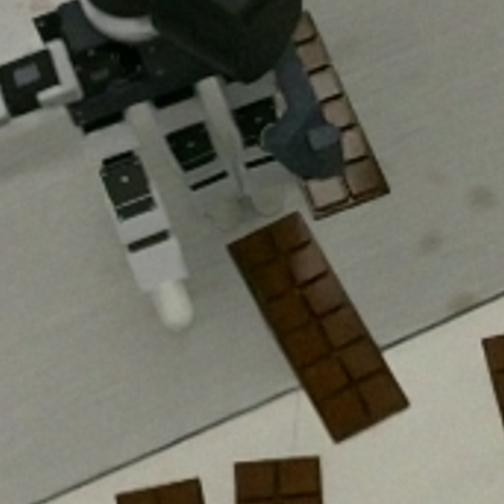

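>>> {"op": "execute_actions", "data": {
  "actions": [
    [[0,0,0,0,0,0,-0.083,0.549,0.576,0.696,0.083,0.549,0.576,0.696,0,-0.068,0.576,0.696,0.714,0.678,0.226,0.168,0.4,-0.6,0.05,0.018,0.012,0,0,-0.01,0,-0.068,0.576,0.696,-0.083,0.549,0.576,0.696,0.083,0.549,0.576,0.696,0.714,0.678,0.226,0.168,0.4,-0.6]]
  ],
  "cameras": ["cam_high"]
}}

>>> {"op": "zoom_image", "data": {
  "camera": "cam_high",
  "region": [150, 210, 270, 330]
}}

Scene clock: 283.00 s.
left_arm: end_effector_position=(+0.2789, -0.2509, +0.2295) hand_goal=(-0.082, +0.550, +0.576, +0.696, +0.084, +0.550, +0.576, +0.696, +0.000, -0.068, +0.576, +0.696, +0.714, +0.678, +0.226, +0.168) hand_measured=(-0.082, +0.550, +0.578, +0.698, +0.082, +0.550, +0.574, +0.696, +0.000, -0.060, +0.578, +0.698, +0.712, +0.678, +0.222, +0.168) hand_current_ma=(+0, +1, +3, +5, -1, +1, -2, +0, +0, +19, +4, +3, -1, -1, -11, +0) hand_state=(goal, goal, goal, goal, goal, goal, goal, goal, goal, goal, goal, goal, goal, goal, goal, goal) hand_current_limit=0.40 hand_speed=-0.60 end_effector_quat_wxyz=(+0.023, +0.730, +0.683, -0.018) | right_arm: end_effector_position=(+0.4295, +0.1871, +0.1599) hand_goal=(+0.000, -0.068, +0.576, +0.696, -0.082, +0.550, +0.576, +0.696, +0.084, +0.550, +0.576, +0.696, +0.714, +0.678, +0.226, +0.168) hand_measured=(+0.000, -0.060, +0.576, +0.696, -0.082, +0.554, +0.578, +0.698, +0.082, +0.552, +0.578, +0.698, +0.712, +0.678, +0.222, +0.168) hand_current_ma=(+0, +12, +1, +0, +0, +5, +3, +3, -1, +3, +3, +2, -1, -1, -6, +0) hand_state=(goal, goal, goal, goal, goal, goal, goal, goal, goal, goal, goal, goal, goal, goal, goal, goal) hand_current_limit=0.40 hand_speed=-0.60 end_effector_quat_wxyz=(-0.030, +0.741, +0.671, +0.009)
Joint positions: left_arm=[-0.93 1.17 1.096 -1.446 0.031 -0.866] | right_arm=[0.536 1.442 1.167 -1.29 -0.062 0.634]
Joint torques (N m): left_arm=[1.49 -5.54 8.05 -0.12 -0.1 0.13] | right_arm=[-0.73 -9.82 12.19 0.2 0.23 0.1]
Heat: left arm: hottest elbow 44 °C; right arm: hottest elbow 46 °C.
Hand target: left_arm +0.2805, -0.2486, +0.2276; +0.016, +0.732, +0.681, -0.018 | right_arm +0.4470, +0.1902, +0.1798; -0.025, +0.748, +0.663, +0.027
Off the commanded pose: left_arm 0.003 m, 1 deg | right_arm 0.027 m, 2 deg.
Step readings (end_effector_position of left_arm | right_arm):
0: (+0.2789, -0.2509, +0.2295) | (+0.3981, +0.1727, +0.1550)
1: (+0.2789, -0.2509, +0.2295) | (+0.3983, +0.1728, +0.1551)
2: (+0.2789, -0.2509, +0.2295) | (+0.3995, +0.1734, +0.1556)
4: (+0.2789, -0.2509, +0.2295) | (+0.4066, +0.1764, +0.1572)
8: (+0.2789, -0.2509, +0.2295) | (+0.4244, +0.1848, +0.1595)
15: (+0.2789, -0.2509, +0.2295) | (+0.4295, +0.1872, +0.1601)
Images, in order (width x height): cam_high 504x504.

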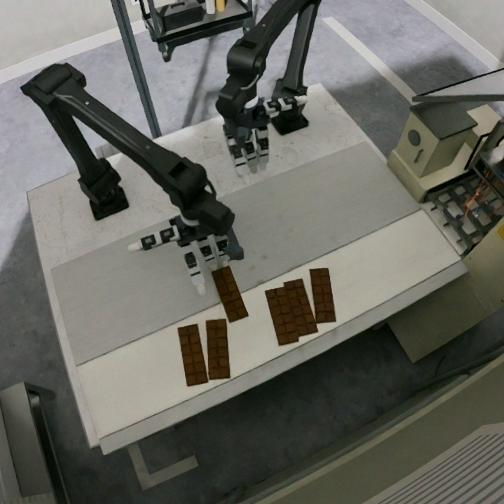

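Scaled by 4.200 from the camera's 504x504 image, which has a finer 720x720 frame.

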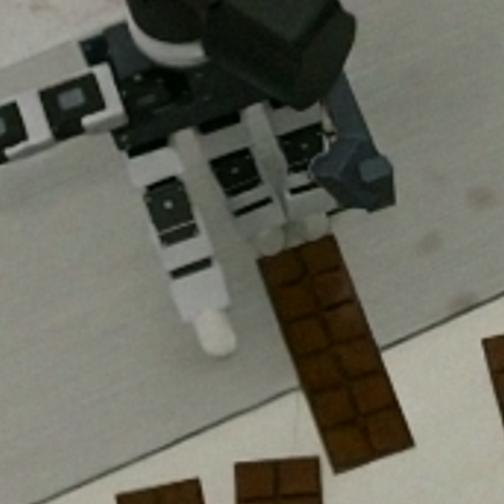

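>>> {"op": "execute_actions", "data": {
  "actions": [
    [[0,0,0,0,0,0,-0.083,0.549,0.576,0.696,0.083,0.549,0.576,0.696,0,-0.068,0.576,0.696,0.714,0.678,0.226,0.168,0.4,-0.6,0.058,-0.008,-0.004,0,0,-0.006,0,-0.068,0.576,0.696,-0.083,0.549,0.576,0.696,0.083,0.549,0.576,0.696,0.714,0.678,0.226,0.168,0.4,-0.6]]
  ],
  "cameras": ["cam_high"]
}}

>>> {"op": "zoom_image", "data": {
  "camera": "cam_high",
  "region": [170, 230, 290, 350]
}}

Scene clock: 285.27 s.
left_arm: end_effector_position=(+0.2789, -0.2509, +0.2295) hand_goal=(-0.082, +0.550, +0.576, +0.696, +0.084, +0.550, +0.576, +0.696, +0.000, -0.068, +0.576, +0.696, +0.714, +0.678, +0.226, +0.168) hand_measured=(-0.082, +0.550, +0.578, +0.698, +0.082, +0.550, +0.574, +0.696, +0.000, -0.060, +0.578, +0.698, +0.712, +0.678, +0.222, +0.168) hand_current_ma=(+0, +1, +3, +5, -1, +1, -2, +0, +0, +19, +4, +3, -1, -1, -11, +0) hand_state=(goal, goal, goal, goal, goal, goal, goal, goal, goal, goal, goal, goal, goal, goal, goal, goal) hand_current_limit=0.40 hand_speed=-0.60 end_effector_quat_wxyz=(+0.023, +0.730, +0.683, -0.018) | right_arm: end_effector_position=(+0.4649, +0.1798, +0.1607) hand_goal=(+0.000, -0.068, +0.576, +0.696, -0.082, +0.550, +0.576, +0.696, +0.084, +0.550, +0.576, +0.696, +0.714, +0.678, +0.226, +0.168) hand_measured=(+0.000, -0.060, +0.576, +0.696, -0.082, +0.552, +0.578, +0.698, +0.086, +0.554, +0.578, +0.698, +0.712, +0.678, +0.222, +0.168) hand_current_ma=(+0, +12, +1, +0, +0, +2, +3, +2, +1, +5, +2, +2, -1, -1, -6, +0) hand_state=(goal, goal, goal, goal, goal, goal, goal, goal, goal, goal, goal, goal, goal, goal, goal, goal) hand_current_limit=0.40 hand_speed=-0.60 end_effector_quat_wxyz=(-0.029, +0.755, +0.655, +0.012)
Joint positions: left_arm=[-0.93 1.17 1.096 -1.446 0.031 -0.866] | right_arm=[0.486 1.516 1.249 -1.294 -0.062 0.628]
Joint torques (N m): left_arm=[1.49 -5.54 8.03 -0.1 -0.1 0.13] | right_arm=[-0.32 -11.05 11.96 0.32 0.19 -0.11]
Heat: left arm: hottest elbow 44 °C; right arm: hottest elbow 46 °C.
Hand target: left_arm +0.2805, -0.2486, +0.2276; +0.016, +0.732, +0.681, -0.018 | right_arm +0.4818, +0.1855, +0.1775; -0.025, +0.754, +0.656, +0.028
Off the commanded pose: left_arm 0.003 m, 1 deg | right_arm 0.024 m, 2 deg.
Step readings (end_effector_position of left_arm | right_arm):
0: (+0.2789, -0.2509, +0.2295) | (+0.4295, +0.1871, +0.1599)
1: (+0.2789, -0.2509, +0.2295) | (+0.4297, +0.1872, +0.1601)
2: (+0.2789, -0.2509, +0.2295) | (+0.4310, +0.1869, +0.1604)
4: (+0.2789, -0.2509, +0.2295) | (+0.4377, +0.1861, +0.1610)
8: (+0.2789, -0.2509, +0.2295) | (+0.4580, +0.1819, +0.1611)
15: (+0.2789, -0.2509, +0.2295) | (+0.4649, +0.1798, +0.1612)
Images, in order (width x height): cam_high 504x504.

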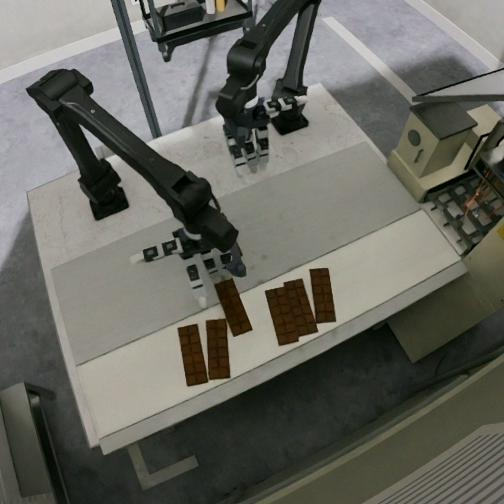

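Scaled by 4.200 from the camera's 504x504 image, which has a finer 720x720 frame.

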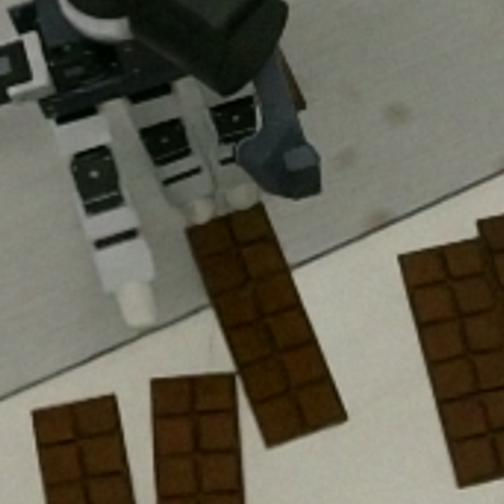

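>>> {"op": "execute_actions", "data": {
  "actions": [
    [[0,0,0,0,0,0,-0.083,0.549,0.576,0.696,0.083,0.549,0.576,0.696,0,-0.068,0.576,0.696,0.714,0.678,0.226,0.168,0.4,-0.6,0.058,0.008,0,0,0,-0.006,0,-0.068,0.576,0.696,-0.083,0.549,0.576,0.696,0.083,0.549,0.576,0.696,0.714,0.678,0.226,0.168,0.4,-0.6]]
  ],
  "cameras": ["cam_high"]
}}

>>> {"op": "zoom_image", "data": {
  "camera": "cam_high",
  "region": [180, 250, 300, 370]
}}

Scene clock: 286.83 s.
left_arm: end_effector_position=(+0.2789, -0.2509, +0.2295) hand_goal=(-0.082, +0.550, +0.576, +0.696, +0.084, +0.550, +0.576, +0.696, +0.000, -0.068, +0.576, +0.696, +0.714, +0.678, +0.226, +0.168) hand_measured=(-0.082, +0.550, +0.578, +0.698, +0.082, +0.550, +0.574, +0.696, +0.000, -0.060, +0.578, +0.698, +0.712, +0.678, +0.222, +0.168) hand_current_ma=(+0, +1, +3, +5, -1, +1, -2, +0, +0, +19, +4, +3, -1, -1, -11, +0) hand_state=(goal, goal, goal, goal, goal, goal, goal, goal, goal, goal, goal, goal, goal, goal, goal, goal) hand_current_limit=0.40 hand_speed=-0.60 end_effector_quat_wxyz=(+0.023, +0.730, +0.683, -0.018) | right_arm: end_effector_position=(+0.5001, +0.1878, +0.1628) hand_goal=(+0.000, -0.068, +0.576, +0.696, -0.082, +0.550, +0.576, +0.696, +0.084, +0.550, +0.576, +0.696, +0.714, +0.678, +0.226, +0.168) hand_measured=(+0.000, -0.060, +0.576, +0.696, -0.084, +0.556, +0.580, +0.698, +0.086, +0.552, +0.578, +0.698, +0.712, +0.678, +0.222, +0.168) hand_current_ma=(+0, +12, +1, +0, -1, +8, +3, +2, +1, +3, +2, +2, -1, -1, -6, +0) hand_state=(goal, goal, goal, goal, goal, goal, goal, goal, goal, goal, goal, goal, goal, goal, goal, goal) hand_current_limit=0.40 hand_speed=-0.60 end_effector_quat_wxyz=(-0.028, +0.760, +0.649, +0.015)
Joint positions: left_arm=[-0.93 1.17 1.096 -1.446 0.031 -0.866] | right_arm=[0.468 1.602 1.354 -1.308 -0.062 0.625]
Joint torques (N m): left_arm=[1.49 -5.54 8.03 -0.12 -0.1 0.13] | right_arm=[-0.44 -11.87 11.84 0.29 0.2 -0.11]
Heat: left arm: hottest elbow 44 °C; right arm: hottest elbow 46 °C.
Hand target: left_arm +0.2805, -0.2486, +0.2276; +0.016, +0.732, +0.681, -0.018 | right_arm +0.5167, +0.1903, +0.1775; -0.024, +0.760, +0.649, +0.028
Off the commanded pose: left_arm 0.003 m, 1 deg | right_arm 0.022 m, 2 deg.
Step readings (end_effector_position of left_arm | right_arm):
0: (+0.2789, -0.2509, +0.2295) | (+0.4649, +0.1798, +0.1607)
1: (+0.2789, -0.2509, +0.2295) | (+0.4652, +0.1800, +0.1609)
2: (+0.2789, -0.2509, +0.2295) | (+0.4662, +0.1801, +0.1612)
4: (+0.2789, -0.2509, +0.2295) | (+0.4737, +0.1810, +0.1621)
8: (+0.2789, -0.2509, +0.2295) | (+0.4932, +0.1876, +0.1623)
15: (+0.2789, -0.2509, +0.2295) | (+0.4999, +0.1878, +0.1628)
Images, in order (width x height): cam_high 504x504.

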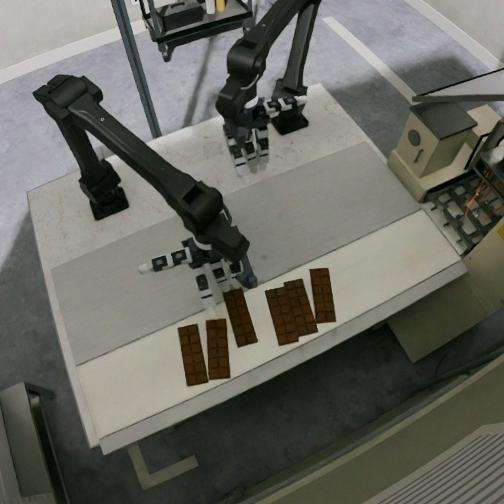

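Scaled by 4.200 from the camera's 504x504 image, which has a finer 720x720 frame.

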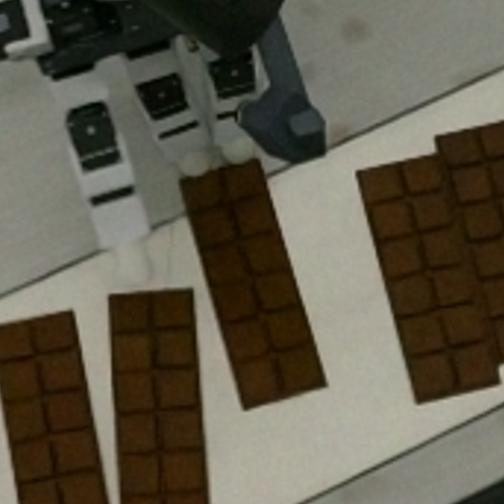

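>>> {"op": "execute_actions", "data": {
  "actions": [
    [[0,0,0,0,0,0,-0.083,0.549,0.576,0.696,0.083,0.549,0.576,0.696,0,-0.068,0.576,0.696,0.714,0.678,0.226,0.168,0.4,-0.6,0.064,-0.015,-0.01,0,0,-0.008,0,-0.068,0.576,0.696,-0.083,0.549,0.576,0.696,0.083,0.549,0.576,0.696,0.714,0.678,0.226,0.168,0.4,-0.6]]
  ],
  "cameras": ["cam_high"]
}}

>>> {"op": "zoom_image", "data": {
  "camera": "cam_high",
  "region": [180, 250, 300, 370]
}}

Scene clock: 288.70 s.
left_arm: end_effector_position=(+0.2789, -0.2509, +0.2295) hand_goal=(-0.082, +0.550, +0.576, +0.696, +0.084, +0.550, +0.576, +0.696, +0.000, -0.068, +0.576, +0.696, +0.714, +0.678, +0.226, +0.168) hand_measured=(-0.082, +0.550, +0.578, +0.698, +0.082, +0.550, +0.574, +0.696, +0.000, -0.060, +0.578, +0.698, +0.712, +0.678, +0.222, +0.168) hand_current_ma=(+0, +1, +3, +5, -1, +1, -2, +0, +0, +19, +4, +3, -1, -1, -11, +0) hand_state=(goal, goal, goal, goal, goal, goal, goal, goal, goal, goal, goal, goal, goal, goal, goal, goal) hand_current_limit=0.40 hand_speed=-0.60 end_effector_quat_wxyz=(+0.023, +0.730, +0.683, -0.018) | right_arm: end_effector_position=(+0.5401, +0.1780, +0.1621) hand_goal=(+0.000, -0.068, +0.576, +0.696, -0.082, +0.550, +0.576, +0.696, +0.084, +0.550, +0.576, +0.696, +0.714, +0.678, +0.226, +0.168) hand_measured=(+0.000, -0.060, +0.576, +0.696, -0.084, +0.550, +0.576, +0.696, +0.088, +0.552, +0.578, +0.696, +0.712, +0.678, +0.222, +0.168) hand_current_ma=(+0, +12, +1, +0, -1, -1, +0, +0, +4, +2, +1, +0, -1, -1, -6, +0) hand_state=(goal, goal, goal, goal, goal, goal, goal, goal, goal, goal, goal, goal, goal, goal, goal, goal) hand_current_limit=0.40 hand_speed=-0.60 end_effector_quat_wxyz=(-0.028, +0.769, +0.638, +0.020)
Joint positions: left_arm=[-0.93 1.17 1.096 -1.446 0.031 -0.866] | right_arm=[0.417 1.682 1.452 -1.318 -0.065 0.605]
Joint torques (N m): left_arm=[1.49 -5.54 8.05 -0.1 -0.1 0.13] | right_arm=[0.38 -12.75 11.6 0.27 0.26 -0.12]
Heat: left arm: hottest elbow 44 °C; right arm: hottest elbow 47 °C.
Hand target: left_arm +0.2805, -0.2486, +0.2276; +0.016, +0.732, +0.681, -0.018 | right_arm +0.5550, +0.1812, +0.1714; -0.024, +0.768, +0.639, +0.028
Off the commanded pose: left_arm 0.003 m, 1 deg | right_arm 0.018 m, 1 deg.
Step readings (end_effector_position of left_arm | right_arm):
0: (+0.2789, -0.2509, +0.2295) | (+0.5000, +0.1878, +0.1627)
1: (+0.2789, -0.2509, +0.2295) | (+0.5003, +0.1878, +0.1629)
2: (+0.2789, -0.2509, +0.2295) | (+0.5015, +0.1878, +0.1630)
4: (+0.2789, -0.2509, +0.2295) | (+0.5091, +0.1874, +0.1631)
8: (+0.2789, -0.2509, +0.2295) | (+0.5310, +0.1821, +0.1625)
15: (+0.2789, -0.2509, +0.2295) | (+0.5402, +0.1781, +0.1627)
Images, in order (width x height): cam_high 504x504.

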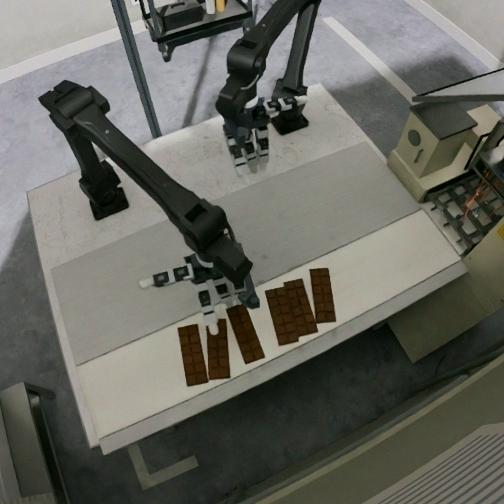

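Scaled by 4.200 from the camera's 504x504 image, which has a finer 720x720 frame.

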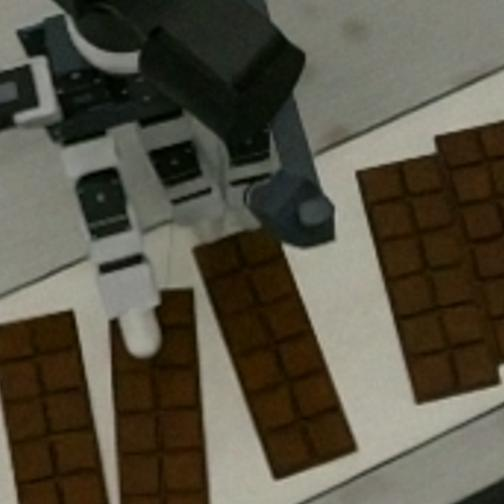

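>>> {"op": "execute_actions", "data": {
  "actions": [
    [[0,0,0,0,0,0,-0.083,0.549,0.576,0.696,0.083,0.549,0.576,0.696,0,-0.068,0.576,0.696,0.714,0.678,0.226,0.168,0.4,-0.6,-0.06,0,0.03,0,0,0,0,-0.068,0.576,0.696,-0.083,0.549,0.576,0.696,0.083,0.549,0.576,0.696,0.714,0.678,0.226,0.168,0.4,-0.6],[0,0,0,0,0,0,-0.083,0.549,0.576,0.696,0.083,0.549,0.576,0.696,0,-0.068,0.576,0.696,0.714,0.678,0.226,0.168,0.4,-0.6,-0.06,0,0.03,0,0,0,0,-0.068,0.576,0.696,-0.083,0.549,0.576,0.696,0.083,0.549,0.576,0.696,0.714,0.678,0.226,0.168,0.4,-0.6],[0,0,0,0,0,0,-0.083,0.549,0.576,0.696,0.083,0.549,0.576,0.696,0,-0.068,0.576,0.696,0.714,0.678,0.226,0.168,0.4,-0.6,-0.06,0,0.03,0,0,0,0,-0.068,0.576,0.696,-0.083,0.549,0.576,0.696,0.083,0.549,0.576,0.696,0.714,0.678,0.226,0.168,0.4,-0.6],[0,0,0,0,0,0,-0.083,0.549,0.576,0.696,0.083,0.549,0.576,0.696,0,-0.068,0.576,0.696,0.714,0.678,0.226,0.168,0.4,-0.6,-0.06,0,0.13,0,0,0,0,-0.068,0.576,0.696,-0.083,0.549,0.576,0.696,0.083,0.549,0.576,0.696,0.714,0.678,0.226,0.168,0.4,-0.6]],
    [[0,0,0,0,0,0,-0.083,0.549,0.576,0.696,0.083,0.549,0.576,0.696,0,-0.068,0.576,0.696,0.714,0.678,0.226,0.168,0.4,-0.6,0.15,0.09,0.03,0,0,0.059,0,0.549,0.576,0.696,0,-0.068,0.576,0.696,0,-0.068,0.576,0.696,0.714,0.678,0.226,0.168,0.4,-0.6]],
    [[0,0,0,0,0,0,-0.083,0.549,0.576,0.696,0.083,0.549,0.576,0.696,0,-0.068,0.576,0.696,0.714,0.678,0.226,0.168,0.4,-0.6,0.16,0.09,-0.02,0,0,0,0,0.549,0.576,0.696,0,-0.068,0.576,0.696,0,-0.068,0.576,0.696,0.714,0.678,0.226,0.168,0.4,-0.6]]
  ],
  "cameras": ["cam_high"]
}}

>>> {"op": "zoom_image", "data": {
  "camera": "cam_high",
  "region": [170, 250, 340, 400]
}}

Scene clock: 292.97 s.
left_arm: end_effector_position=(+0.2789, -0.2509, +0.2295) hand_goal=(-0.082, +0.550, +0.576, +0.696, +0.084, +0.550, +0.576, +0.696, +0.000, -0.068, +0.576, +0.696, +0.714, +0.678, +0.226, +0.168) hand_measured=(-0.082, +0.550, +0.578, +0.698, +0.082, +0.550, +0.574, +0.696, +0.000, -0.060, +0.578, +0.698, +0.712, +0.678, +0.222, +0.168) hand_current_ma=(+0, +1, +3, +5, -1, +1, -2, +0, +0, +19, +4, +3, -1, -1, -11, +0) hand_state=(goal, goal, goal, goal, goal, goal, goal, goal, goal, goal, goal, goal, goal, goal, goal, goal) hand_current_limit=0.40 hand_speed=-0.60 end_effector_quat_wxyz=(+0.023, +0.730, +0.683, -0.018) | right_arm: end_effector_position=(+0.7005, +0.2793, +0.2208) hand_goal=(+0.000, +0.550, +0.576, +0.696, +0.000, -0.068, +0.576, +0.696, +0.000, -0.068, +0.576, +0.696, +0.714, +0.678, +0.226, +0.168) hand_measured=(+0.000, +0.552, +0.576, +0.696, -0.002, -0.054, +0.576, +0.696, +0.002, -0.054, +0.576, +0.696, +0.714, +0.678, +0.222, +0.168) hand_current_ma=(+0, +1, +1, +0, -2, +26, +0, +0, +2, +27, +0, +0, +0, -1, -6, +0) hand_state=(goal, goal, goal, goal, goal, goal, goal, goal, goal, goal, goal, goal, goal, goal, goal, goal) hand_current_limit=0.40 hand_speed=-0.60 end_effector_quat_wxyz=(-0.021, +0.710, +0.703, +0.037)
Joint positions: left_arm=[-0.93 1.17 1.096 -1.446 0.031 -0.866] | right_arm=[0.442 2.188 2.366 -1.693 -0.063 0.453]
Joint torques (N m): left_arm=[1.49 -5.54 8.03 -0.1 -0.1 0.13] | right_arm=[0.97 -23.47 12.44 0.35 0.26 -0.1]
Heat: left arm: hottest elbow 43 °C; right arm: hottest elbow 47 °C.
Hand target: left_arm +0.2805, -0.2486, +0.2276; +0.016, +0.732, +0.681, -0.018 | right_arm +0.7050, +0.2892, +0.2554; -0.027, +0.706, +0.708, +0.026
Off the commanded pose: left_arm 0.003 m, 1 deg | right_arm 0.036 m, 2 deg.
joint sent to its limit (right arm) — joint 4 (wrist pitch), lower limit. The joint targets are off in orientation, not in position.
Step readings (end_effector_position of left_arm | right_arm):
0: (+0.2789, -0.2509, +0.2295) | (+0.5402, +0.1781, +0.1623)
1: (+0.2789, -0.2509, +0.2295) | (+0.5402, +0.1781, +0.1623)
2: (+0.2789, -0.2509, +0.2295) | (+0.5399, +0.1779, +0.1624)
4: (+0.2789, -0.2509, +0.2295) | (+0.5382, +0.1778, +0.1640)
8: (+0.2789, -0.2509, +0.2295) | (+0.5191, +0.1717, +0.1746)
15: (+0.2789, -0.2509, +0.2295) | (+0.5100, +0.1717, +0.2206)
16: (+0.2789, -0.2509, +0.2295) | (+0.5114, +0.1726, +0.2260)
17: (+0.2789, -0.2509, +0.2295) | (+0.5141, +0.1746, +0.2312)
19: (+0.2789, -0.2509, +0.2295) | (+0.5308, +0.1853, +0.2438)
23: (+0.2789, -0.2509, +0.2295) | (+0.5770, +0.2117, +0.2597)
30: (+0.2789, -0.2509, +0.2295) | (+0.5972, +0.2257, +0.2360)
31: (+0.2789, -0.2509, +0.2295) | (+0.5982, +0.2264, +0.2335)
32: (+0.2789, -0.2509, +0.2295) | (+0.6017, +0.2281, +0.2327)
34: (+0.2789, -0.2509, +0.2295) | (+0.6243, +0.2398, +0.2385)
38: (+0.2789, -0.2509, +0.2295) | (+0.6721, +0.2647, +0.2459)
45: (+0.2789, -0.2509, +0.2295) | (+0.6963, +0.2774, +0.2199)
Images, in order (width x height): cam_high 504x504.

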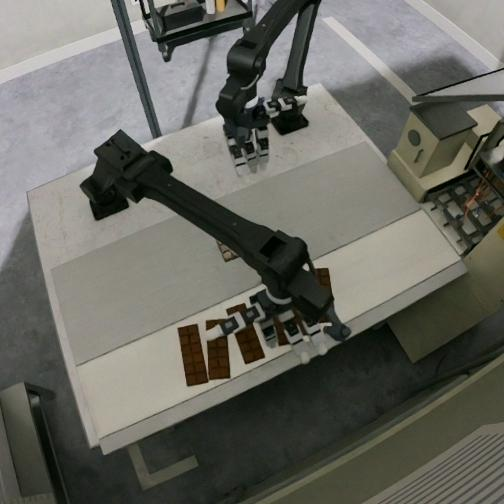

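Scaled by 2.965 from the camera's 504x504 image, which has a finer 720x720 frame.

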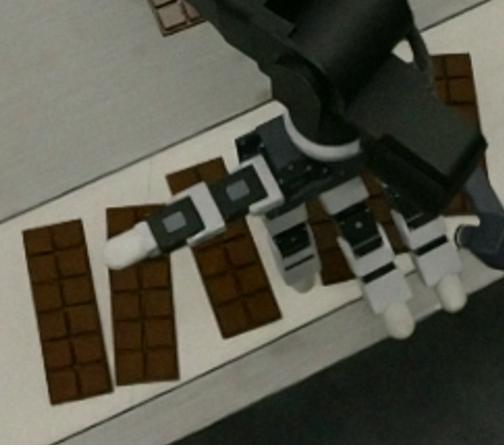

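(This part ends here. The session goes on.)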